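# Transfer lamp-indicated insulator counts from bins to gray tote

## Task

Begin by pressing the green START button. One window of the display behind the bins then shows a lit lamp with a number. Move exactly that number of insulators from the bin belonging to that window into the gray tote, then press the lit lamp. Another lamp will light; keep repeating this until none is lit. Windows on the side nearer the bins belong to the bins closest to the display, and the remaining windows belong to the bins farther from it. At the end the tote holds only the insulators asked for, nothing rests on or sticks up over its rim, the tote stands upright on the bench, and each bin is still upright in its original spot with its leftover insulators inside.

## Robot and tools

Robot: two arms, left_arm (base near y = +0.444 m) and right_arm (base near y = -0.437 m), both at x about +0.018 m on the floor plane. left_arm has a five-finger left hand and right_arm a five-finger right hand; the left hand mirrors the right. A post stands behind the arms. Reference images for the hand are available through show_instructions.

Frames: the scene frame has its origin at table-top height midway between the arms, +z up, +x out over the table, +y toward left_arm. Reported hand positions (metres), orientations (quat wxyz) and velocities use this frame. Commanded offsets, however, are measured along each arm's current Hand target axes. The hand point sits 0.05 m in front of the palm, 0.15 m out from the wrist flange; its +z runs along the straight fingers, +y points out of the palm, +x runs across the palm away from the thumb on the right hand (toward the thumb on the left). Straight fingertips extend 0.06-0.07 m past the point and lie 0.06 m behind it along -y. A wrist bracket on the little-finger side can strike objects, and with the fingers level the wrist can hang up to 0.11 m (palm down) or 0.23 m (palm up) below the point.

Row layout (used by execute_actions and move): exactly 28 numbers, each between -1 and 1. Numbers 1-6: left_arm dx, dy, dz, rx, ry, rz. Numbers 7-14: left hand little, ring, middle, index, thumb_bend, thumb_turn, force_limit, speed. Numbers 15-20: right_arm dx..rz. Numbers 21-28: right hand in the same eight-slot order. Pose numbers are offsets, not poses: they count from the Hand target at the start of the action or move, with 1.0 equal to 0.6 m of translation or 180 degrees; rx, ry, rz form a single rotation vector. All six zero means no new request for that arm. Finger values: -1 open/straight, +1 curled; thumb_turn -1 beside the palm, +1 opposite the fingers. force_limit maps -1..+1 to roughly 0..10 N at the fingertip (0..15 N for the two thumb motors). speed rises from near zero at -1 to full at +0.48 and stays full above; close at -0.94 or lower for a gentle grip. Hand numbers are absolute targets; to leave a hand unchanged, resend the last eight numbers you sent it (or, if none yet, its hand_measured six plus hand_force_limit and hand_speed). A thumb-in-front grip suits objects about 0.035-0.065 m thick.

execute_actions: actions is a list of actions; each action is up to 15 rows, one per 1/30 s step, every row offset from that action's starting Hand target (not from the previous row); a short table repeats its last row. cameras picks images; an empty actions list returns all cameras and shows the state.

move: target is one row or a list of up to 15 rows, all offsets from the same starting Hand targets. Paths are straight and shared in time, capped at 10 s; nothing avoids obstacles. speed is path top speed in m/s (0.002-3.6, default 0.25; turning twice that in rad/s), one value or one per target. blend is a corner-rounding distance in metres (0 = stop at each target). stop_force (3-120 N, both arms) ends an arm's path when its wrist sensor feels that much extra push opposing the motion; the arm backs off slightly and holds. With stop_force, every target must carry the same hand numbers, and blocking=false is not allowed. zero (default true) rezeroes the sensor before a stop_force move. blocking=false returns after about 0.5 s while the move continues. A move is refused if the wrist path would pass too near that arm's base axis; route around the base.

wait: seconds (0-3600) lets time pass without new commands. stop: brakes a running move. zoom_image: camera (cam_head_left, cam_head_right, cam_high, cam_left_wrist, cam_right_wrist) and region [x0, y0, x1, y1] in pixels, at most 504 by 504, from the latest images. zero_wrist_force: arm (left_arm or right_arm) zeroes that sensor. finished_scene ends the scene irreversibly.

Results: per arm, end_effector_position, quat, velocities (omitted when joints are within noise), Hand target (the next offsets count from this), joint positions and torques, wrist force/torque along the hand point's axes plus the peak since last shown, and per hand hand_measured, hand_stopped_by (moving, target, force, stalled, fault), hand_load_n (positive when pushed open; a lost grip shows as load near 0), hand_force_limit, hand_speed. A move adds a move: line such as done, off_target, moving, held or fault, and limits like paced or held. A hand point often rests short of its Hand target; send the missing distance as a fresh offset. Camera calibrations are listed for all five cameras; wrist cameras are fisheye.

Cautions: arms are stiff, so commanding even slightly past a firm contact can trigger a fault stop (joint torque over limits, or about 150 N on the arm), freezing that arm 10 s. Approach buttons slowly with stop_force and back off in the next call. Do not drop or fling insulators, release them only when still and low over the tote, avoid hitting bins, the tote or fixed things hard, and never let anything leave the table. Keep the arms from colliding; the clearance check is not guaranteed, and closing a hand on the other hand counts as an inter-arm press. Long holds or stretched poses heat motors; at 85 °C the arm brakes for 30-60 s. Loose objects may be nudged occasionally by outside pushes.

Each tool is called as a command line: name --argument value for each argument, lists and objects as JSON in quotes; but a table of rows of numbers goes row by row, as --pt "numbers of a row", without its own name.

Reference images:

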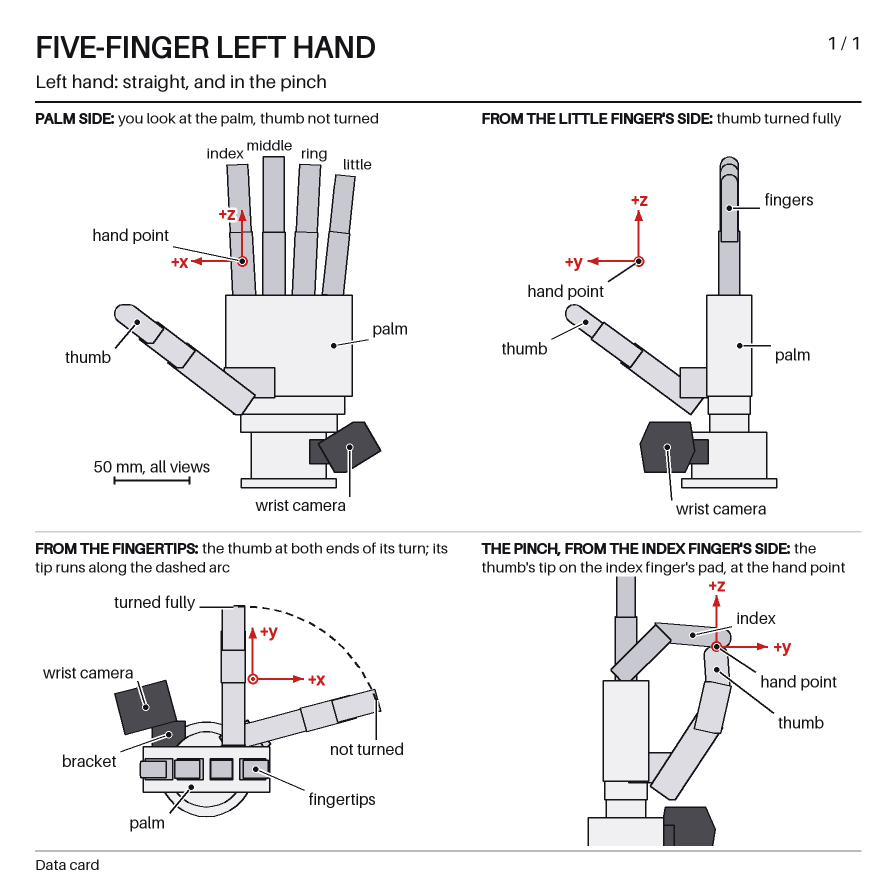

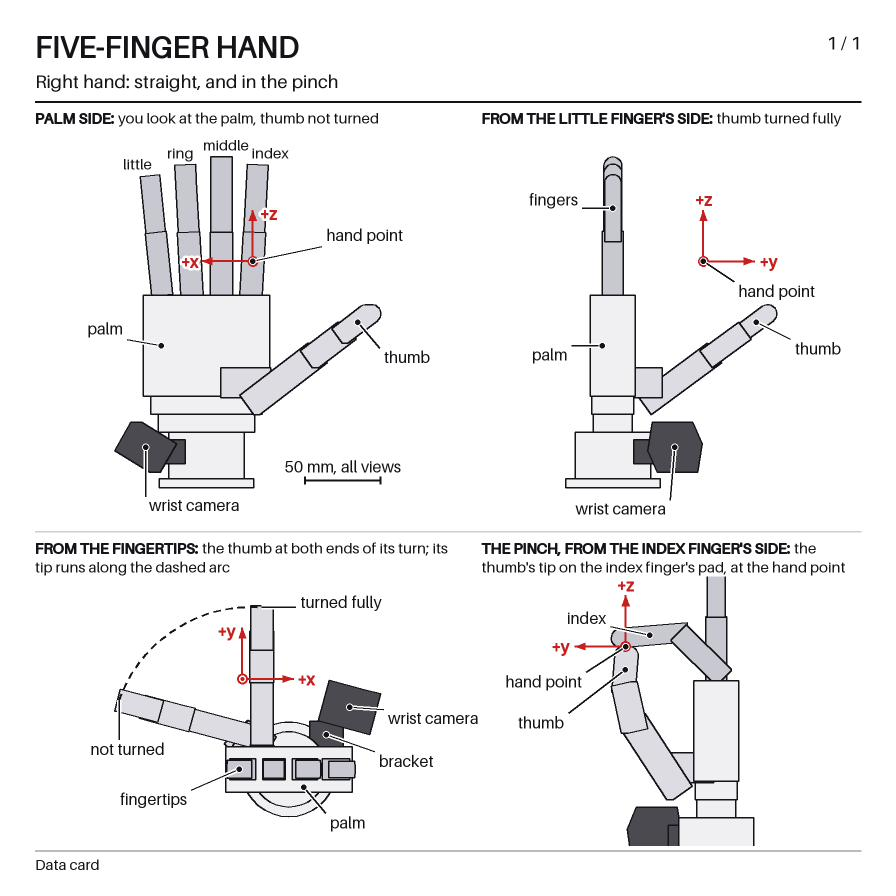

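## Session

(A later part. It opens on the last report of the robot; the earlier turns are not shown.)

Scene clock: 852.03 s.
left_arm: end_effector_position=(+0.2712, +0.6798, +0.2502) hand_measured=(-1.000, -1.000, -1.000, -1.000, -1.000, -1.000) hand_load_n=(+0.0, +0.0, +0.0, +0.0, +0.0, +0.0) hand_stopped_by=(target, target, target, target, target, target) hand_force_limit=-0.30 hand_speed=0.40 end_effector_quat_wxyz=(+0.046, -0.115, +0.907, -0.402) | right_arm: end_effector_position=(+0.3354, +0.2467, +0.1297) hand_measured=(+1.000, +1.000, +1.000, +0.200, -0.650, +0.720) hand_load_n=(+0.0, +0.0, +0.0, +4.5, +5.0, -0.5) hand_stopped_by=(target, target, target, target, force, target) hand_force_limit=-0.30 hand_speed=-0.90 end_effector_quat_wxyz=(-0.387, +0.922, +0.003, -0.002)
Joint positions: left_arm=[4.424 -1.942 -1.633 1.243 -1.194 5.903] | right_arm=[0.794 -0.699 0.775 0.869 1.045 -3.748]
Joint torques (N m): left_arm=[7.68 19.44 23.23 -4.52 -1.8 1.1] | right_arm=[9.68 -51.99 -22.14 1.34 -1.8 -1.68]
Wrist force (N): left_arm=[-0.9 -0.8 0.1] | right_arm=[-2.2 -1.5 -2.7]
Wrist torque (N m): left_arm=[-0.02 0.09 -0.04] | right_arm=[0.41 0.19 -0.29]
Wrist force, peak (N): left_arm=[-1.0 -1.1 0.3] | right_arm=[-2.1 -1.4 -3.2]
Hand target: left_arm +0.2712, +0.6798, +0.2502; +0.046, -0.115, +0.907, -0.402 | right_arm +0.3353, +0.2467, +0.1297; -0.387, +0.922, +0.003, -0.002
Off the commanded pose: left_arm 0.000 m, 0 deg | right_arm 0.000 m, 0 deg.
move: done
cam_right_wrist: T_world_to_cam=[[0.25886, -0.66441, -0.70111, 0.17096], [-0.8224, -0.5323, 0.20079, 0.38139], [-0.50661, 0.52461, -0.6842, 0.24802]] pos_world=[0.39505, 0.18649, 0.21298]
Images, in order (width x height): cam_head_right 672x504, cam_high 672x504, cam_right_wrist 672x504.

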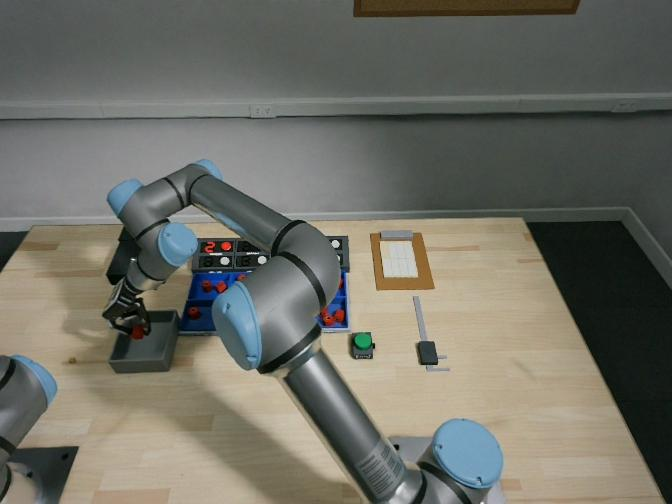

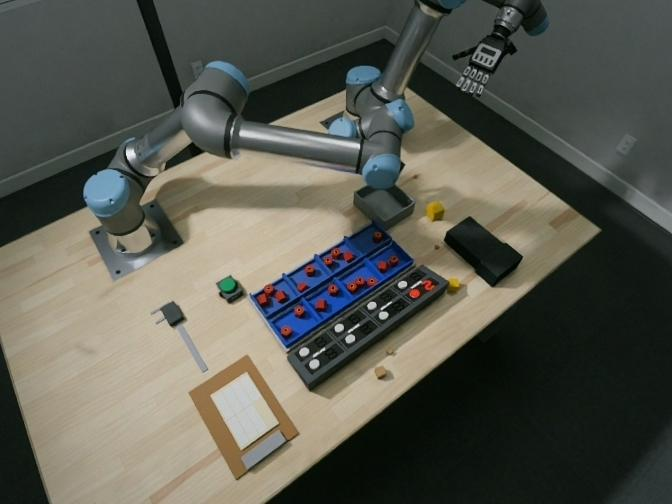

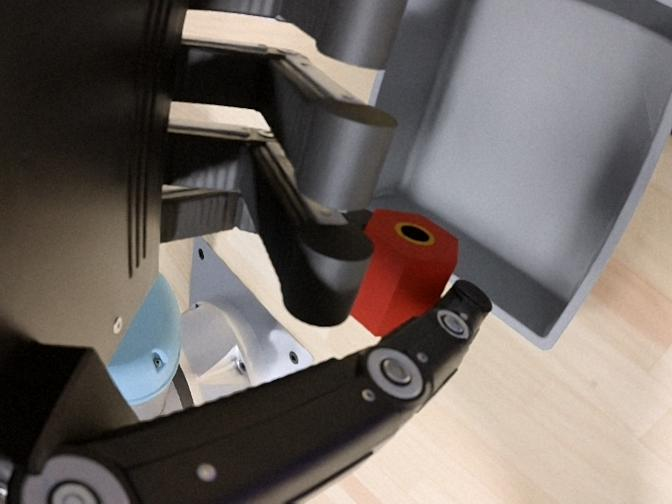

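move --target '[0,0,0,0,0,0,-1,-1,-1,-1,-1,-1,-0.3,0.4,0.0078,0.0385,0.0557,0,0,0,1,1,1,0.2,0.0,0.72,-0.3,-0.9]' --speed 0.1 --cameras '["cam_right_wrist", "cam_head_left", "cam_head_right"]'

Scene clock: 894.33 s.
left_arm: end_effector_position=(+0.2712, +0.6798, +0.2502) hand_measured=(-1.000, -1.000, -1.000, -1.000, -1.000, -1.000) hand_load_n=(+0.0, +0.0, +0.0, +0.0, +0.0, +0.0) hand_stopped_by=(target, target, target, target, target, target) hand_force_limit=-0.30 hand_speed=0.40 end_effector_quat_wxyz=(+0.046, -0.115, +0.907, -0.402) | right_arm: end_effector_position=(+0.3398, +0.2544, +0.0898) hand_measured=(+1.000, +1.000, +1.000, +0.200, -0.650, +0.720) hand_load_n=(+0.0, +0.0, +0.0, +4.5, +5.0, -0.5) hand_stopped_by=(target, target, target, target, force, target) hand_force_limit=-0.30 hand_speed=-0.90 end_effector_quat_wxyz=(-0.387, +0.922, +0.003, -0.002)
Joint positions: left_arm=[4.424 -1.942 -1.633 1.243 -1.194 5.903] | right_arm=[0.797 -0.655 0.796 0.803 1.046 -3.745]
Joint torques (N m): left_arm=[8.66 19.01 24.52 -4.57 -1.7 1.16] | right_arm=[3.18 -57.09 -25.75 3.11 -0.12 0.62]
Wrist force (N): left_arm=[-1.1 -0.7 0.3] | right_arm=[-2.3 -1.2 -2.7]
Wrist torque (N m): left_arm=[-0.02 0.12 -0.05] | right_arm=[0.47 0.19 -0.25]
Wrist force, peak (N): left_arm=[-1.2 -0.7 0.1] | right_arm=[-2.4 -2.1 -3.7]
Hand target: left_arm +0.2712, +0.6798, +0.2502; +0.046, -0.115, +0.907, -0.402 | right_arm +0.3399, +0.2544, +0.0898; -0.387, +0.922, +0.003, -0.002
Off the commanded pose: left_arm 0.000 m, 0 deg | right_arm 0.000 m, 0 deg.
move: done
cam_right_wrist: T_world_to_cam=[[0.25904, -0.66434, -0.70111, 0.14686], [-0.82217, -0.5326, 0.20091, 0.39715], [-0.50689, 0.52439, -0.68417, 0.21911]] pos_world=[0.39955, 0.19419, 0.17308]
Images, in order (width x height): cam_head_left 672x504, cam_head_right 672x504, cam_right_wrist 672x504.

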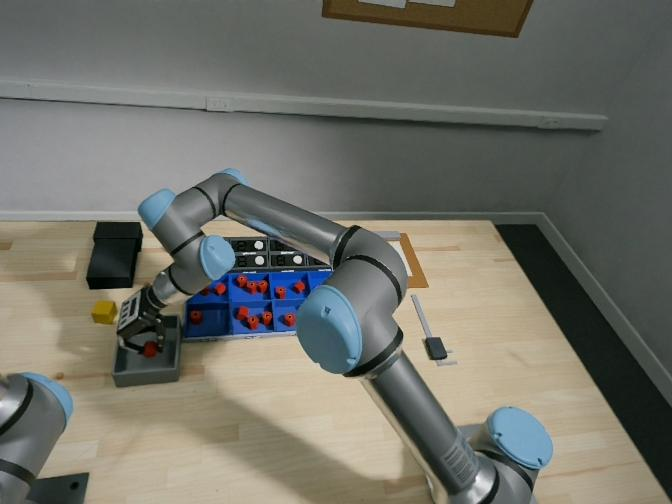

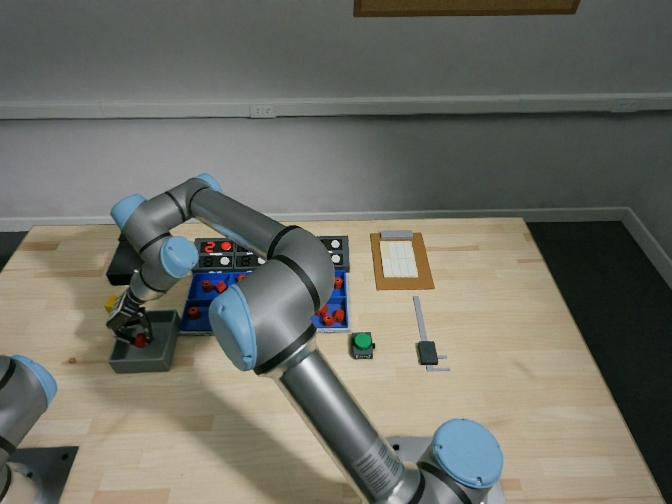

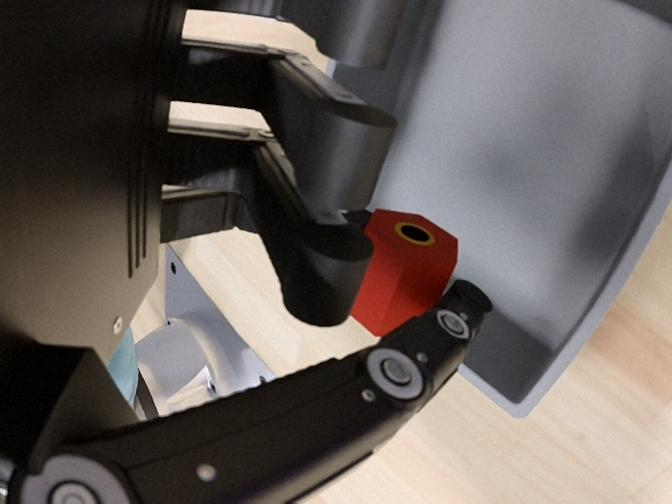

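move --target '[0,0,0,0,0,0,-1,-1,-1,-1,-1,-1,-0.3,0.4,0,0.0471,0.0471,0,0,0,1,1,1,0.2,0.0,0.72,-0.3,-0.9]' --speed 0.06 --stop_force 6

move --target '[0,0,0,0,0,0,-1,-1,-1,-1,-1,-1,-0.3,0.4,0,0.0354,0.0354,0,0,0,1,1,1,0.2,0.0,0.72,-0.3,-0.9]' --speed 0.01 --stop_force 3 --cameras '["cam_right_wrist", "cam_head_right"]'

Scene clock: 904.60 s.
left_arm: end_effector_position=(+0.2712, +0.6798, +0.2502) hand_measured=(-1.000, -1.000, -1.000, -1.000, -1.000, -1.000) hand_load_n=(+0.0, +0.0, +0.0, +0.0, +0.0, +0.0) hand_stopped_by=(target, target, target, target, target, target) hand_force_limit=-0.30 hand_speed=0.40 end_effector_quat_wxyz=(+0.046, -0.115, +0.907, -0.402) | right_arm: end_effector_position=(+0.3398, +0.2548, +0.0499) hand_measured=(+1.000, +1.000, +1.000, +0.200, -0.650, +0.720) hand_load_n=(+0.0, +0.0, +0.0, +4.5, +5.0, -0.5) hand_stopped_by=(target, target, target, target, force, target) hand_force_limit=-0.30 hand_speed=-0.90 end_effector_quat_wxyz=(-0.387, +0.922, +0.003, -0.002)
Joint positions: left_arm=[4.424 -1.942 -1.633 1.243 -1.194 5.903] | right_arm=[0.797 -0.631 0.854 0.721 1.047 -3.745]
Joint torques (N m): left_arm=[9 18.86 23.88 -4.53 -1.61 1.1] | right_arm=[9.13 -58.34 -26.32 0.63 0.45 0.81]
Wrist force (N): left_arm=[-0.9 -0.6 0.3] | right_arm=[-2.4 -0.5 -2.6]
Wrist torque (N m): left_arm=[-0.01 0.09 -0.04] | right_arm=[0.58 0.21 -0.23]
Wrist force, peak (N): left_arm=[-1.1 -0.8 0.3] | right_arm=[-2.4 -1.8 -3.1]
Hand target: left_arm +0.2712, +0.6798, +0.2502; +0.046, -0.115, +0.907, -0.402 | right_arm +0.3399, +0.2548, +0.0499; -0.387, +0.922, +0.003, -0.002
Off the commanded pose: left_arm 0.000 m, 0 deg | right_arm 0.000 m, 0 deg.
move: done

Scene clock: 908.57 s.
left_arm: end_effector_position=(+0.2712, +0.6798, +0.2502) hand_measured=(-1.000, -1.000, -1.000, -1.000, -1.000, -1.000) hand_load_n=(+0.0, +0.0, +0.0, +0.0, +0.0, +0.0) hand_stopped_by=(target, target, target, target, target, target) hand_force_limit=-0.30 hand_speed=0.40 end_effector_quat_wxyz=(+0.046, -0.115, +0.907, -0.402) | right_arm: end_effector_position=(+0.3398, +0.2550, +0.0208) hand_measured=(+1.000, +1.000, +1.000, +0.200, -0.648, +0.720) hand_load_n=(+0.0, +0.0, +0.0, +0.0, +0.0, +0.0) hand_stopped_by=(target, target, target, target, force, target) hand_force_limit=-0.30 hand_speed=-0.90 end_effector_quat_wxyz=(-0.387, +0.922, +0.003, -0.002)
Joint positions: left_arm=[4.424 -1.942 -1.633 1.243 -1.194 5.903] | right_arm=[0.798 -0.608 0.887 0.665 1.047 -3.745]
Joint torques (N m): left_arm=[8.13 19.17 24.26 -4.53 -1.71 1.08] | right_arm=[6.78 -57.05 -24.49 2.88 0.57 0.57]
Wrist force (N): left_arm=[-1.1 -0.6 0.1] | right_arm=[-2.0 -2.8 -5.0]
Wrist torque (N m): left_arm=[0.01 0.11 -0.05] | right_arm=[0.50 0.19 -0.26]
Wrist force, peak (N): left_arm=[-1.2 -0.7 0.2] | right_arm=[-2.4 -7.6 -7.7]
Hand target: left_arm +0.2712, +0.6798, +0.2502; +0.046, -0.115, +0.907, -0.402 | right_arm +0.3398, +0.2550, +0.0208; -0.387, +0.922, +0.003, -0.002 (not the last commanded pose)
Off the commanded pose: left_arm 0.000 m, 0 deg | right_arm 0.001 m, 0 deg.
move: contact (right_arm)
cam_right_wrist: T_world_to_cam=[[0.25909, -0.66421, -0.70121, 0.09891], [-0.8222, -0.53264, 0.20073, 0.41142], [-0.50682, 0.52453, -0.68411, 0.17148]] pos_world=[0.39955, 0.19489, 0.10408]
Images, in order (width x height): cam_head_right 672x504, cam_right_wrist 672x504.

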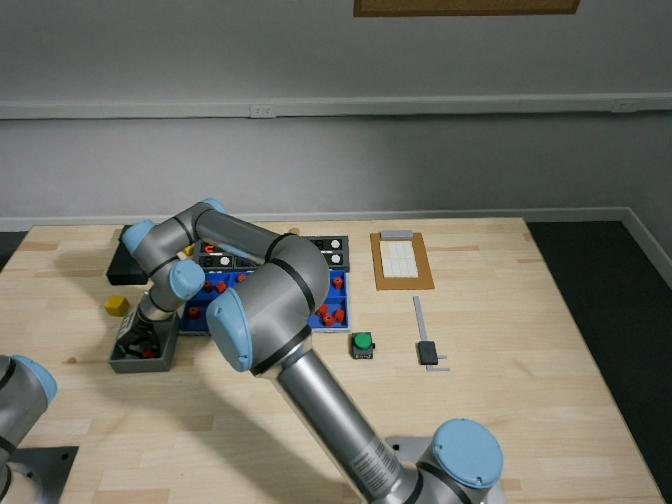

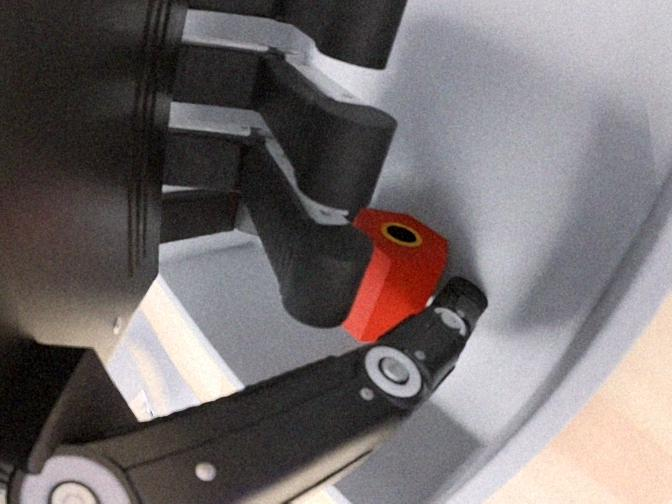

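execute_actions --actions '[[[0,0,0,0,0,0,-1,-1,-1,-1,-1,-1,-0.3,0.4,0,0,0,0,0,0,1,1,1,0.2,-0.73,0.72,-0.3,-0.7]]]'

move --pt "0 0 0 0 0 0 -1 -1 -1 -1 -1 -1 -0.3 0.4 0 -0.0354 -0.0354 0 0 0 1 1 1 0.2 -0.73 0.72 -0.3 -0.7" --pt "0 0 0 0 0 0 -1 -1 -1 -1 -1 -1 -0.3 0.4 0 -0.2475 -0.2475 0 0 0 1 1 1 0.2 -0.73 0.72 -0.3 -0.7" --speed '[0.03,0.2]' --blend '[0.01,0]' --cameras '["cam_right_wrist", "cam_head_right", "cam_head_left"]'

Scene clock: 914.20 s.
left_arm: end_effector_position=(+0.2712, +0.6798, +0.2502) hand_measured=(-1.000, -1.000, -1.000, -1.000, -1.000, -1.000) hand_load_n=(+0.0, +0.0, +0.0, +0.0, +0.0, +0.0) hand_stopped_by=(target, target, target, target, target, target) hand_force_limit=-0.30 hand_speed=0.40 end_effector_quat_wxyz=(+0.046, -0.115, +0.907, -0.402) | right_arm: end_effector_position=(+0.3398, +0.2550, +0.0208) hand_measured=(+1.000, +1.000, +1.000, +0.200, -0.730, +0.720) hand_load_n=(+0.0, +0.0, +0.0, +0.0, +0.0, +0.0) hand_stopped_by=(target, target, target, target, target, target) hand_force_limit=-0.30 hand_speed=-0.70 end_effector_quat_wxyz=(-0.387, +0.922, +0.003, -0.002)
Joint positions: left_arm=[4.424 -1.942 -1.633 1.243 -1.194 5.903] | right_arm=[0.798 -0.608 0.887 0.665 1.047 -3.745]
Joint torques (N m): left_arm=[8.79 19.03 24.43 -4.51 -1.86 1.27] | right_arm=[-2.53 -56.66 -25.1 1.44 -0.01 -1.13]
Wrist force (N): left_arm=[-1.0 -0.6 0.3] | right_arm=[-2.0 -2.8 -4.6]
Wrist torque (N m): left_arm=[-0.01 0.11 -0.05] | right_arm=[0.49 0.18 -0.26]
Wrist force, peak (N): left_arm=[-1.1 -0.9 0.2] | right_arm=[-2.5 -3.0 -4.9]
Hand target: left_arm +0.2712, +0.6798, +0.2502; +0.046, -0.115, +0.907, -0.402 | right_arm +0.3398, +0.2550, +0.0208; -0.387, +0.922, +0.003, -0.002
Off the commanded pose: left_arm 0.000 m, 0 deg | right_arm 0.000 m, 0 deg.

Scene clock: 916.60 s.
left_arm: end_effector_position=(+0.2712, +0.6798, +0.2502) hand_measured=(-1.000, -1.000, -1.000, -1.000, -1.000, -1.000) hand_load_n=(+0.0, +0.0, +0.0, +0.0, +0.0, +0.0) hand_stopped_by=(target, target, target, target, target, target) hand_force_limit=-0.30 hand_speed=0.40 end_effector_quat_wxyz=(+0.046, -0.115, +0.907, -0.402) | right_arm: end_effector_position=(+0.3401, +0.2532, +0.2307) hand_measured=(+1.000, +1.000, +1.000, +0.200, -0.730, +0.720) hand_load_n=(+0.0, +0.0, +0.0, +0.0, +0.0, +0.0) hand_stopped_by=(target, target, target, target, target, target) hand_force_limit=-0.30 hand_speed=-0.70 end_effector_quat_wxyz=(-0.387, +0.922, +0.003, -0.002)
Joint positions: left_arm=[4.424 -1.942 -1.633 1.243 -1.194 5.903] | right_arm=[0.796 -0.628 0.383 1.189 1.045 -3.747]
Joint torques (N m): left_arm=[7.16 17.91 25.14 -4.36 -1.73 1.14] | right_arm=[7.95 -55.15 -25.93 0.95 0.74 0.95]
Wrist force (N): left_arm=[-1.1 -0.6 0.3] | right_arm=[-2.0 -0.5 -2.9]
Wrist torque (N m): left_arm=[0.00 0.14 -0.06] | right_arm=[0.63 0.16 -0.07]
Wrist force, peak (N): left_arm=[-1.3 -0.6 0.3] | right_arm=[-2.1 -2.7 -4.8]
Hand target: left_arm +0.2712, +0.6798, +0.2502; +0.046, -0.115, +0.907, -0.402 | right_arm +0.3400, +0.2532, +0.2308; -0.387, +0.922, +0.003, -0.002
Off the commanded pose: left_arm 0.000 m, 0 deg | right_arm 0.000 m, 0 deg.
move: done
cam_right_wrist: T_world_to_cam=[[0.25916, -0.66428, -0.70112, 0.24474], [-0.82218, -0.53265, 0.20075, 0.36843], [-0.50681, 0.52442, -0.6842, 0.31622]] pos_world=[0.39975, 0.19299, 0.31398]
Images, in order (width x height): cam_head_left 672x504, cam_head_right 672x504, cam_right_wrist 672x504.

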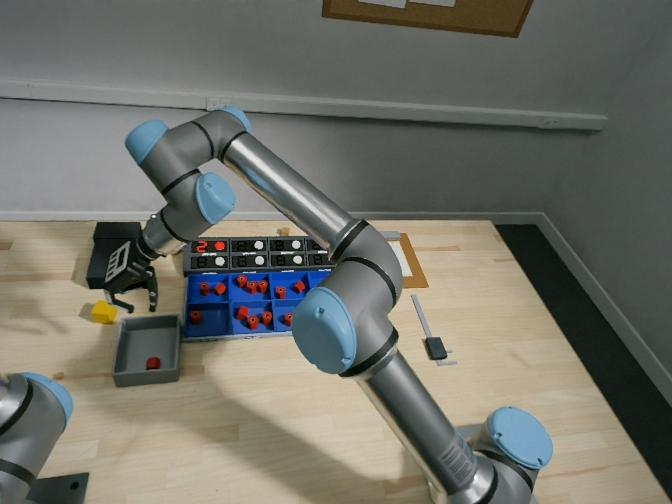

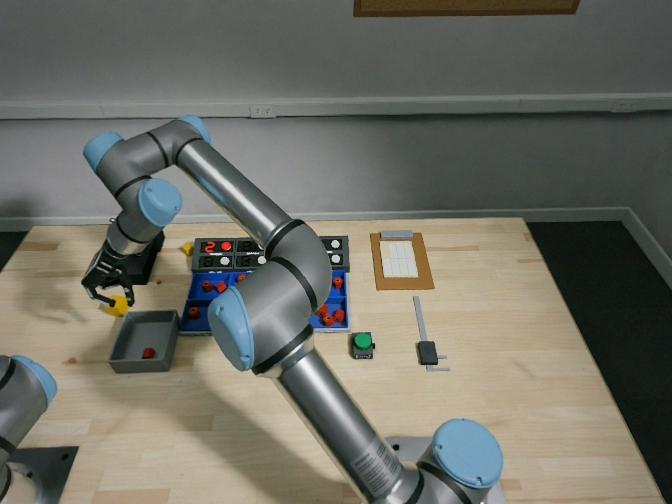

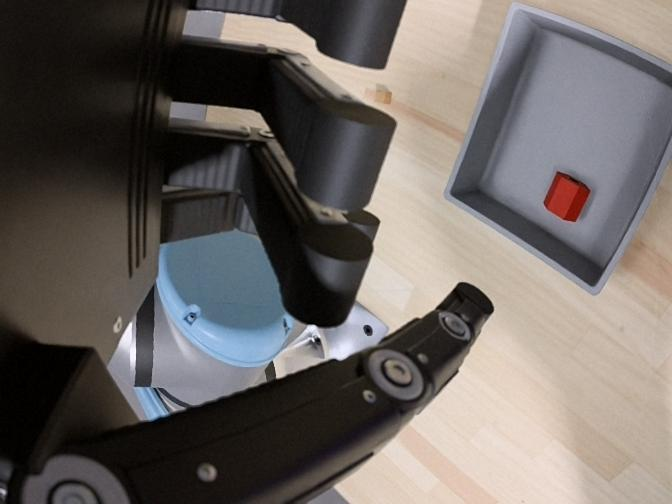

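move --target '[0,0,0,0,0,0,-1,-1,-1,-1,-1,-1,-0.3,0.4,-0.1017,0.6493,-0.7082,0,0.3536,0.3536,1,1,1,0.2,-0.75,0.72,-0.3,-0.7]' --speed 0.5

move --target '[-0.1154,-0.4826,0.8515,-0.0135,-0.1659,-0.1543,1,1,1,0.2,-0.75,0.72,-0.3,0.2,0,0,0,0,0,0,1,1,1,0.2,-0.75,0.72,-0.3,-0.7]' --speed 0.4 --cameras '["cam_left_wrist", "cam_head_right", "cam_head_left"]'

Scene clock: 954.17 s.
left_arm: end_effector_position=(+0.2712, +0.6798, +0.2502) hand_measured=(-1.000, -1.000, -1.000, -1.000, -1.000, -1.000) hand_load_n=(+0.0, +0.0, +0.0, +0.0, +0.0, +0.0) hand_stopped_by=(target, target, target, target, target, target) hand_force_limit=-0.30 hand_speed=0.40 end_effector_quat_wxyz=(+0.046, -0.115, +0.907, -0.402) | right_arm: end_effector_position=(+0.2826, -0.3233, +0.2508) hand_measured=(+1.000, +1.000, +1.000, +0.200, -0.750, +0.720) hand_load_n=(+0.0, +0.0, +0.0, +0.0, +0.0, +0.0) hand_stopped_by=(target, target, target, target, target, target) hand_force_limit=-0.30 hand_speed=-0.70 end_effector_quat_wxyz=(-0.274, +0.654, -0.653, +0.267)
Joint positions: left_arm=[4.424 -1.942 -1.633 1.243 -1.194 5.903] | right_arm=[-0.508 -2.173 2.116 0.914 1.212 -3.515]
Joint torques (N m): left_arm=[8.11 19.42 24.54 -4.6 -1.73 1.1] | right_arm=[-2.91 12.57 -26.82 -0.55 -1.6 -0.81]
Wrist force (N): left_arm=[-1.0 -0.7 0.0] | right_arm=[-2.5 -1.6 -2.4]
Wrist torque (N m): left_arm=[0.00 0.10 -0.04] | right_arm=[0.35 0.30 -0.31]
Wrist force, peak (N): left_arm=[-1.1 -0.9 0.2] | right_arm=[-2.0 -0.9 -3.7]
Hand target: left_arm +0.2712, +0.6798, +0.2502; +0.046, -0.115, +0.907, -0.402 | right_arm +0.2826, -0.3233, +0.2508; -0.274, +0.654, -0.653, +0.267
Off the commanded pose: left_arm 0.000 m, 0 deg | right_arm 0.000 m, 0 deg.
move: done

Scene clock: 956.23 s.
left_arm: end_effector_position=(+0.4773, +0.1411, +0.1197) hand_measured=(+1.000, +1.000, +1.000, +0.200, -0.750, +0.720) hand_load_n=(+0.0, +0.0, +0.0, +0.5, +0.0, +0.0) hand_stopped_by=(target, target, target, target, target, target) hand_force_limit=-0.30 hand_speed=0.20 end_effector_quat_wxyz=(+0.177, -0.426, +0.820, -0.339) end_effector_velocity=(+0.001, +0.000, +0.000) end_effector_angular_velocity=(+0.002, -0.001, +0.005) | right_arm: end_effector_position=(+0.2826, -0.3233, +0.2508) hand_measured=(+1.000, +1.000, +1.000, +0.200, -0.750, +0.720) hand_load_n=(+0.0, +0.0, +0.0, +0.0, +0.0, +0.0) hand_stopped_by=(target, target, target, target, target, target) hand_force_limit=-0.30 hand_speed=-0.70 end_effector_quat_wxyz=(-0.274, +0.654, -0.653, +0.267)
Joint positions: left_arm=[2.958 -1.845 -1.733 2.743 -1.268 3.46] | right_arm=[-0.508 -2.172 2.116 0.914 1.212 -3.515]
Joint velocities: left_arm=[-0.001 -0.002 0.002 0.001 -0.005 -0.003] | right_arm=[within noise]
Joint torques (N m): left_arm=[-8.37 16.91 25.72 0.13 -2.55 -1.53] | right_arm=[9.33 12.04 -26.92 -1.11 -1.77 -1.24]
Wrist force (N): left_arm=[-1.1 -0.9 0.5] | right_arm=[-2.5 -1.3 -2.8]
Wrist torque (N m): left_arm=[-0.06 0.12 -0.09] | right_arm=[0.42 0.29 -0.30]
Wrist force, peak (N): left_arm=[0.6 -2.1 2.3] | right_arm=[-2.6 -1.6 -2.6]
Hand target: left_arm +0.4774, +0.1411, +0.1197; +0.177, -0.426, +0.820, -0.339 | right_arm +0.2826, -0.3233, +0.2508; -0.274, +0.654, -0.653, +0.267
Off the commanded pose: left_arm 0.000 m, 0 deg | right_arm 0.000 m, 0 deg.
move: done
cam_left_wrist: T_world_to_cam=[[0.42061, -0.62818, 0.65458, -0.19161], [-0.90457, -0.34575, 0.24944, 0.44545], [0.06963, -0.69702, -0.71366, 0.26255]] pos_world=[0.46525, 0.21665, 0.20168]
Images, in order (width x height): cam_head_left 672x504, cam_head_right 672x504, cam_left_wrist 672x504.

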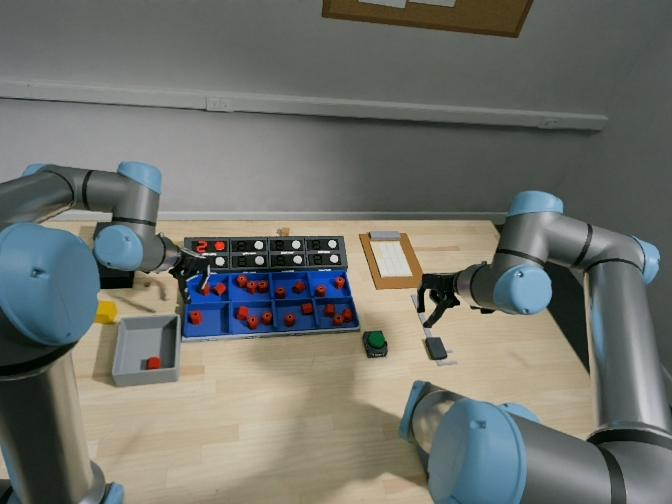

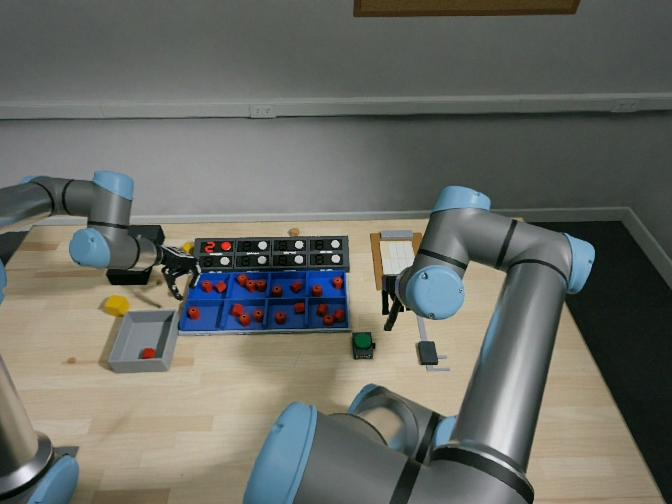

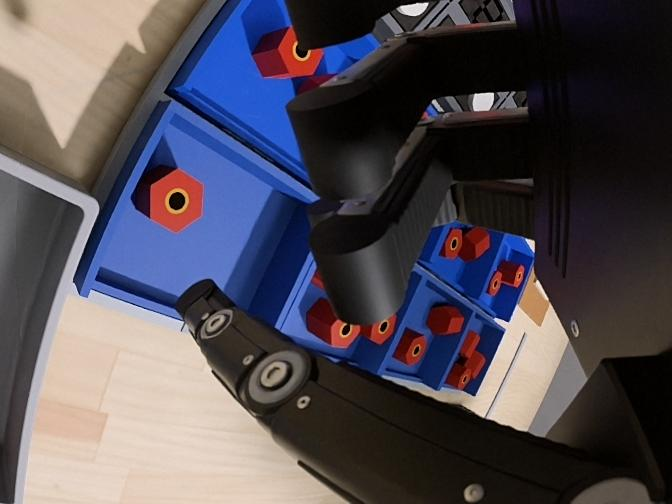

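move --target '[-0.1253,0.0887,0.005,0,0.216,0.216,1,1,1,-1,0.2,0.72,-0.3,0.2,0,0,0,0,0,0,1,1,1,0.2,-0.75,0.72,-0.3,-0.7]' --speed 0.2 --cameras '["cam_left_wrist", "cam_head_right"]'

Scene clock: 994.27 s.
left_arm: end_effector_position=(+0.4915, +0.2232, +0.0800) hand_measured=(+1.000, +1.000, +1.000, -1.000, +0.198, +0.720) hand_load_n=(+0.0, +0.0, -0.5, +0.0, +2.0, +5.0) hand_stopped_by=(target, target, target, target, target, target) hand_force_limit=-0.30 hand_speed=0.20 end_effector_quat_wxyz=(+0.000, +0.000, +0.924, -0.382) end_effector_velocity=(+0.000, -0.001, +0.001) end_effector_angular_velocity=(-0.002, -0.001, -0.004) | right_arm: end_effector_position=(+0.2826, -0.3233, +0.2508) hand_measured=(+1.000, +1.000, +1.000, +0.200, -0.750, +0.720) hand_load_n=(+0.0, +0.0, +0.0, +0.0, +0.0, +0.0) hand_stopped_by=(target, target, target, target, target, target) hand_force_limit=-0.30 hand_speed=-0.70 end_effector_quat_wxyz=(-0.274, +0.654, -0.653, +0.267)
Joint positions: left_arm=[3.227 -2.232 -1.468 2.036 -0.791 4.844] | right_arm=[-0.508 -2.172 2.116 0.914 1.212 -3.515]
Joint velocities: left_arm=[-0.001 0 0.001 -0.003 0.002 0.005] | right_arm=[within noise]
Joint torques (N m): left_arm=[-6.83 43.29 6.19 -4.17 3.9 1.96] | right_arm=[8.78 12.26 -26.45 -1.08 -1.4 -1.02]
Wrist force (N): left_arm=[-0.9 -0.8 0.1] | right_arm=[-2.6 -1.5 -2.4]
Wrist torque (N m): left_arm=[-0.01 0.07 -0.05] | right_arm=[0.38 0.30 -0.31]
Wrist force, peak (N): left_arm=[-1.4 -0.8 0.3] | right_arm=[-2.5 -1.6 -2.8]
Hand target: left_arm +0.4915, +0.2231, +0.0800; +0.000, +0.000, +0.924, -0.382 | right_arm +0.2826, -0.3233, +0.2508; -0.274, +0.654, -0.653, +0.267
Off the commanded pose: left_arm 0.000 m, 0 deg | right_arm 0.000 m, 0 deg.
move: done
cam_left_wrist: T_world_to_cam=[[-0.27251, -0.70544, 0.65429, 0.23787], [-0.8022, 0.54205, 0.25031, 0.24807], [-0.53124, -0.45666, -0.71361, 0.53209]] pos_world=[0.54649, 0.27632, 0.16198]
Images, in order (width x height): cam_head_right 672x504, cam_left_wrist 672x504.

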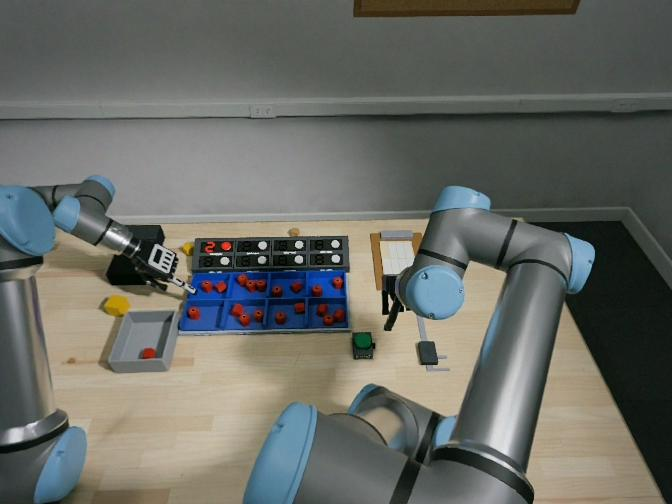

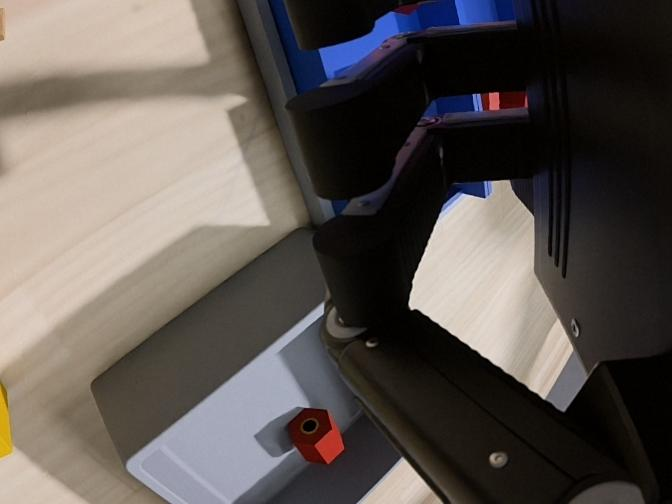

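move --target '[0,0.0754,0.0754,0,0,0,1,1,1,-1,-0.1,0.72,-0.3,0.2,0,0,0,0,0,0,1,1,1,0.2,-0.75,0.72,-0.3,-0.7]' --speed 0.04 --stop_force 5 --cameras '["cam_head_left", "cam_head_right"]'

Scene clock: 1000.90 s.
left_arm: end_effector_position=(+0.4915, +0.2232, +0.0160) hand_measured=(+1.000, +1.000, +1.000, -1.000, -0.100, +0.720) hand_load_n=(+0.0, +0.5, +0.0, +0.0, +0.0, +0.0) hand_stopped_by=(target, target, target, target, target, target) hand_force_limit=-0.30 hand_speed=0.20 end_effector_quat_wxyz=(+0.000, +0.000, +0.924, -0.382) | right_arm: end_effector_position=(+0.2826, -0.3233, +0.2508) hand_measured=(+1.000, +1.000, +1.000, +0.200, -0.750, +0.720) hand_load_n=(+0.0, +0.0, +0.0, +0.5, +0.0, +0.0) hand_stopped_by=(target, target, target, target, target, target) hand_force_limit=-0.30 hand_speed=-0.70 end_effector_quat_wxyz=(-0.274, +0.654, -0.653, +0.267)
Joint positions: left_arm=[3.227 -2.32 -1.505 2.161 -0.791 4.844] | right_arm=[-0.508 -2.172 2.116 0.914 1.212 -3.515]
Joint torques (N m): left_arm=[8.31 50.55 22.58 -2.33 -0.96 -0.68] | right_arm=[9.71 12.68 -26.18 -0.99 -1.2 -0.71]
Wrist force (N): left_arm=[-1.1 -0.8 0.4] | right_arm=[-2.4 -1.3 -2.6]
Wrist torque (N m): left_arm=[-0.05 0.10 -0.09] | right_arm=[0.41 0.28 -0.30]
Wrist force, peak (N): left_arm=[-0.7 -1.4 -0.2] | right_arm=[-2.9 -1.5 -2.7]
Hand target: left_arm +0.4915, +0.2232, +0.0160; +0.000, +0.000, +0.924, -0.382 | right_arm +0.2826, -0.3233, +0.2508; -0.274, +0.654, -0.653, +0.267
Off the commanded pose: left_arm 0.000 m, 0 deg | right_arm 0.000 m, 0 deg.
move: done

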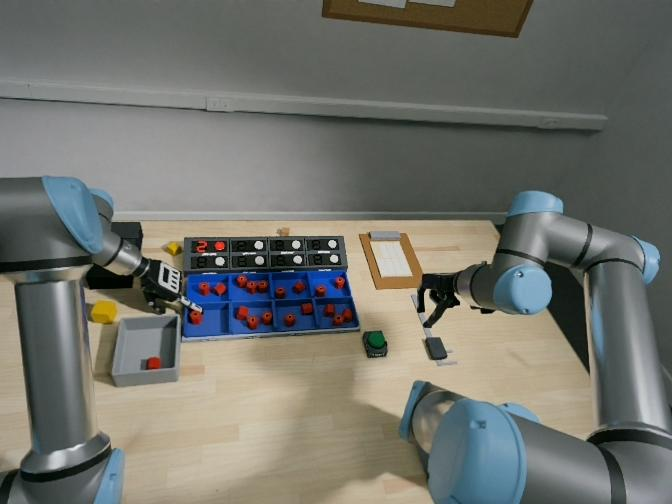

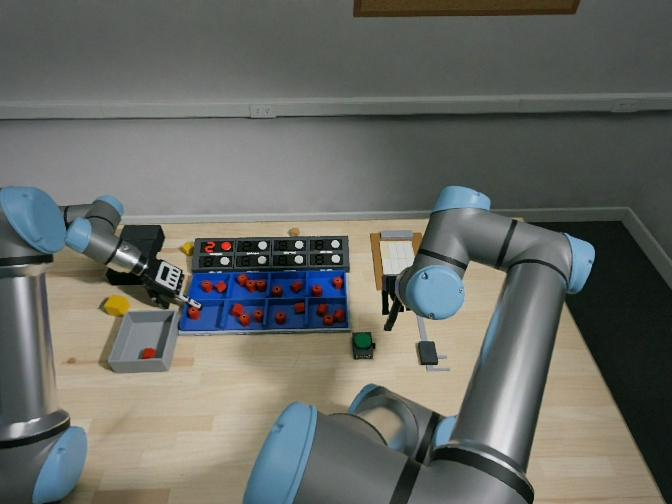

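move --target '[0.0342,0,0,0,0,0,1,1,1,-1,-0.1,0.72,-0.3,0.2,0,0,0,0,0,0,1,1,1,0.2,-0.75,0.72,-0.3,-0.7]' --speed 0.03

move --target '[0,-0.106,-0.106,0,0,0,1,1,1,-1,-0.1,0.72,-0.3,0.2,0,0,0,0,0,0,1,1,1,0.2,-0.75,0.72,-0.3,-0.7]' --speed 0.15 --cameras '["all"]'

Scene clock: 1025.03 s.
left_arm: end_effector_position=(+0.4710, +0.2232, +0.0161) hand_measured=(+1.000, +1.000, +1.000, -1.000, -0.100, +0.720) hand_load_n=(+0.0, +0.0, +0.0, +0.0, +0.5, -0.5) hand_stopped_by=(target, target, target, target, target, target) hand_force_limit=-0.30 hand_speed=0.20 end_effector_quat_wxyz=(+0.000, +0.000, +0.924, -0.382) end_effector_velocity=(+0.001, +0.000, +0.000) end_effector_angular_velocity=(+0.000, +0.002, -0.001) | right_arm: end_effector_position=(+0.2826, -0.3233, +0.2508) hand_measured=(+1.000, +1.000, +1.000, +0.200, -0.750, +0.720) hand_load_n=(+0.0, +0.0, +0.0, +0.0, +0.0, +0.0) hand_stopped_by=(target, target, target, target, target, target) hand_force_limit=-0.30 hand_speed=-0.70 end_effector_quat_wxyz=(-0.274, +0.654, -0.653, +0.267)
Joint positions: left_arm=[3.231 -2.282 -1.579 2.194 -0.791 4.85] | right_arm=[-0.508 -2.172 2.116 0.914 1.212 -3.515]
Joint velocities: left_arm=[0 -0.002 0.005 -0.004 0 0] | right_arm=[within noise]
Joint torques (N m): left_arm=[4.35 28.36 20.96 -4.36 -1.37 -0.01] | right_arm=[9.34 12.41 -25.99 -0.92 -0.99 -0.45]
Wrist force (N): left_arm=[-0.9 -0.9 0.4] | right_arm=[-2.5 -1.5 -2.5]
Wrist torque (N m): left_arm=[-0.06 0.07 -0.12] | right_arm=[0.39 0.28 -0.31]
Wrist force, peak (N): left_arm=[-1.4 -0.9 0.3] | right_arm=[-2.6 -1.9 -2.7]
Hand target: left_arm +0.4710, +0.2232, +0.0160; +0.000, +0.000, +0.924, -0.382 | right_arm +0.2826, -0.3233, +0.2508; -0.274, +0.654, -0.653, +0.267
Off the commanded pose: left_arm 0.000 m, 0 deg | right_arm 0.000 m, 0 deg.
move: done

Scene clock: 1026.07 s.
left_arm: end_effector_position=(+0.4710, +0.2231, +0.1059) hand_measured=(+1.000, +1.000, +1.000, -1.000, -0.100, +0.720) hand_load_n=(+0.0, +0.0, +0.0, +0.0, +0.0, +0.0) hand_stopped_by=(target, target, target, target, target, target) hand_force_limit=-0.30 hand_speed=0.20 end_effector_quat_wxyz=(+0.000, +0.000, +0.924, -0.382) | right_arm: end_effector_position=(+0.2826, -0.3233, +0.2508) hand_measured=(+1.000, +1.000, +1.000, +0.200, -0.750, +0.720) hand_load_n=(+0.0, +0.0, +0.0, +0.0, +0.0, +0.0) hand_stopped_by=(target, target, target, target, target, target) hand_force_limit=-0.30 hand_speed=-0.70 end_effector_quat_wxyz=(-0.274, +0.654, -0.653, +0.267)
Joint positions: left_arm=[3.231 -2.158 -1.52 2.011 -0.791 4.85] | right_arm=[-0.508 -2.172 2.116 0.914 1.212 -3.515]
Joint torques (N m): left_arm=[5.28 37.96 8.36 -4.44 3.22 1.79] | right_arm=[9.57 11.14 -26.01 -0.88 -0.88 -0.61]
Wrist force (N): left_arm=[-1.1 -0.7 0.2] | right_arm=[-2.3 -1.7 -2.6]
Wrist torque (N m): left_arm=[0.00 0.10 -0.11] | right_arm=[0.36 0.27 -0.30]
Wrist force, peak (N): left_arm=[-0.9 -2.0 -0.8] | right_arm=[-2.7 -1.4 -2.8]
Hand target: left_arm +0.4710, +0.2231, +0.1060; +0.000, +0.000, +0.924, -0.382 | right_arm +0.2826, -0.3233, +0.2508; -0.274, +0.654, -0.653, +0.267
Off the commanded pose: left_arm 0.000 m, 0 deg | right_arm 0.000 m, 0 deg.
move: done
cam_left_wrist: T_world_to_cam=[[-0.27279, -0.70531, 0.65431, 0.2153], [-0.80209, 0.54228, 0.25015, 0.22508], [-0.53126, -0.45658, -0.71365, 0.5397]] pos_world=[0.52599, 0.27622, 0.18798]
cam_right_wrist: T_world_to_cam=[[-0.67091, -0.25355, -0.69684, 0.28541], [-0.53052, 0.82069, 0.21216, 0.36236], [0.5181, 0.51203, -0.68512, 0.30982]] pos_world=[0.2232, -0.38366, 0.33427]

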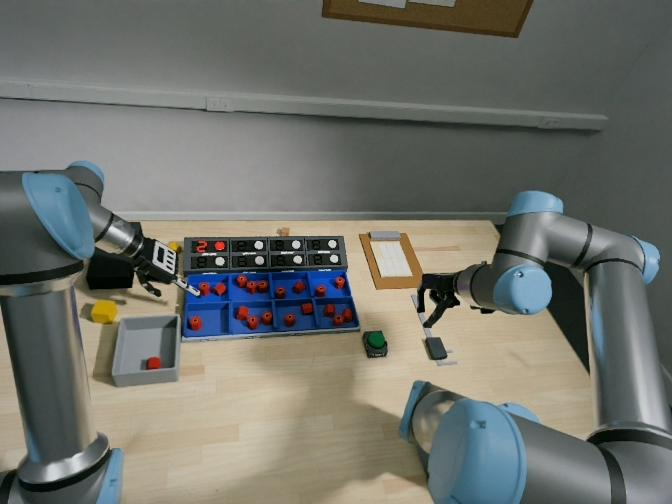

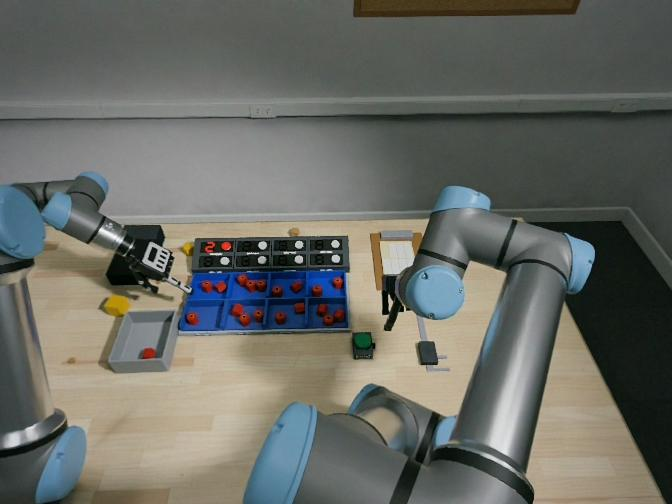

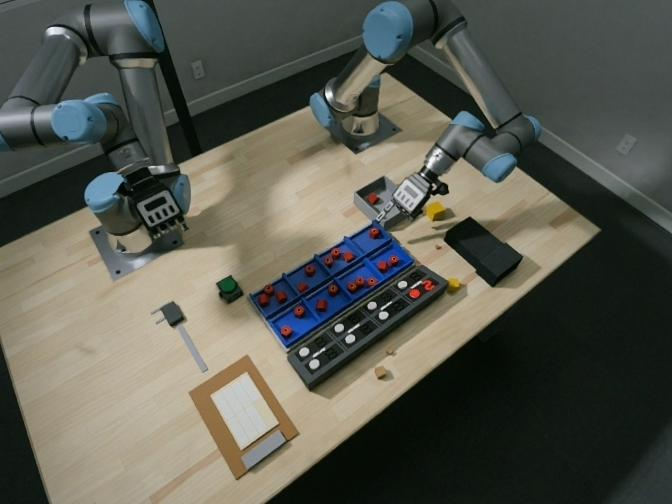

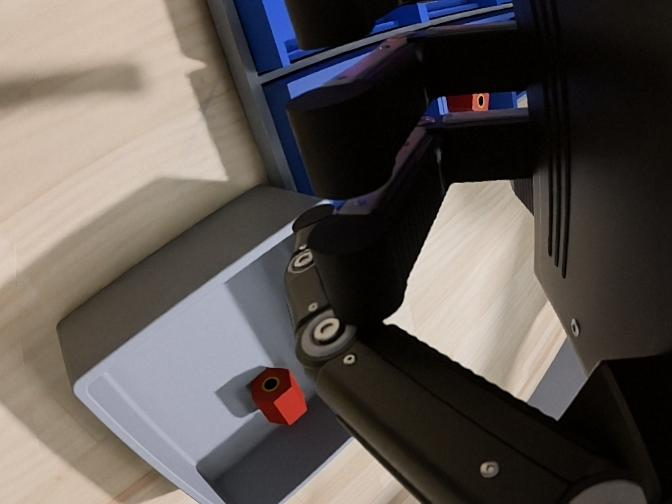

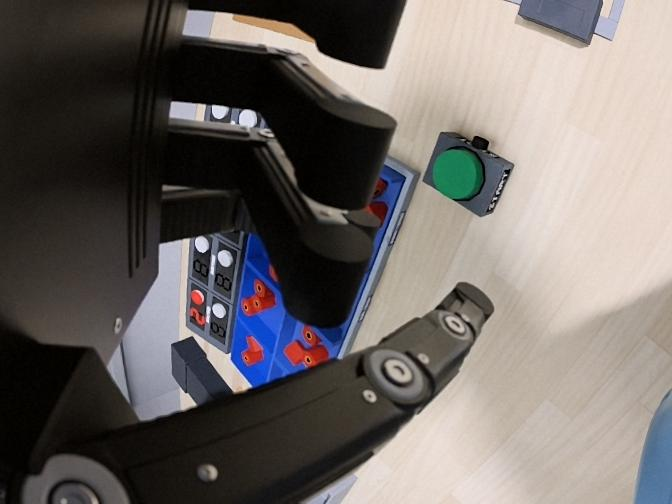

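move --target '[0.0125,-0.1098,0.0766,0,-0.2946,-0.2946,0.8,0.8,1,0.2,-0.75,0.72,-0.3,0.0,0,0,0,0,0,0,1,1,1,0.2,-0.75,0.72,-0.3,-0.7]' --speed 0.25 --cameras '["cam_left_wrist"]'

Scene clock: 1057.93 s.
left_arm: end_effector_position=(+0.4634, +0.1440, +0.1199) hand_measured=(+0.800, +0.800, +1.000, +0.200, -0.750, +0.720) hand_load_n=(+0.0, +0.0, +0.0, +0.0, +0.0, +0.0) hand_stopped_by=(target, target, target, target, target, target) hand_force_limit=-0.30 hand_speed=0.00 end_effector_quat_wxyz=(+0.233, -0.562, +0.733, -0.303) | right_arm: end_effector_position=(+0.2826, -0.3233, +0.2508) hand_measured=(+1.000, +1.000, +1.000, +0.200, -0.750, +0.720) hand_load_n=(+0.0, +0.0, +0.0, +0.0, +0.0, +0.0) hand_stopped_by=(target, target, target, target, target, target) hand_force_limit=-0.30 hand_speed=-0.70 end_effector_quat_wxyz=(-0.274, +0.654, -0.653, +0.267)
Joint positions: left_arm=[2.844 -1.793 -1.79 2.796 -1.591 3.123] | right_arm=[-0.508 -2.172 2.116 0.914 1.212 -3.515]
Joint torques (N m): left_arm=[-4.3 36.1 7.17 0.55 -2.51 -1.86] | right_arm=[8.7 12.05 -26.2 -0.93 -0.56 -0.22]
Wrist force (N): left_arm=[-1.0 -0.7 0.3] | right_arm=[-2.7 -1.3 -2.5]
Wrist torque (N m): left_arm=[-0.01 0.12 -0.12] | right_arm=[0.40 0.33 -0.32]
Wrist force, peak (N): left_arm=[-1.3 -1.1 0.2] | right_arm=[-2.7 -1.7 -2.8]
Hand target: left_arm +0.4634, +0.1440, +0.1200; +0.233, -0.562, +0.733, -0.303 | right_arm +0.2826, -0.3233, +0.2508; -0.274, +0.654, -0.653, +0.267
Off the commanded pose: left_arm 0.000 m, 0 deg | right_arm 0.000 m, 0 deg.
move: done
cam_left_wrist: T_world_to_cam=[[0.60994, -0.44651, 0.65468, -0.29813], [-0.73184, -0.63426, 0.24924, 0.39539], [0.30395, -0.63114, -0.71364, 0.14763]] pos_world=[0.42633, 0.21084, 0.20198]

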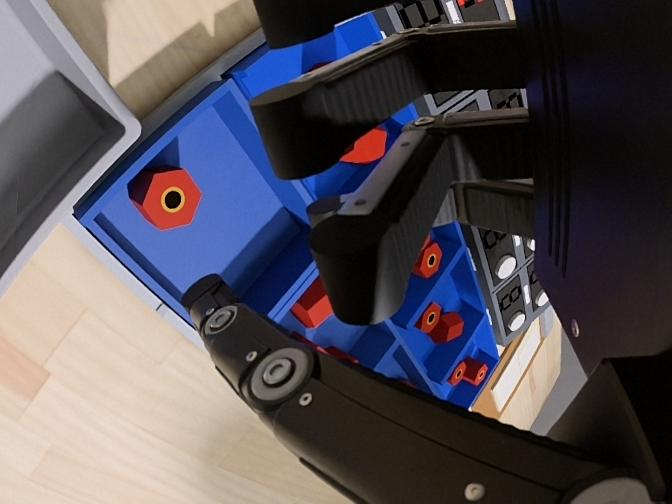

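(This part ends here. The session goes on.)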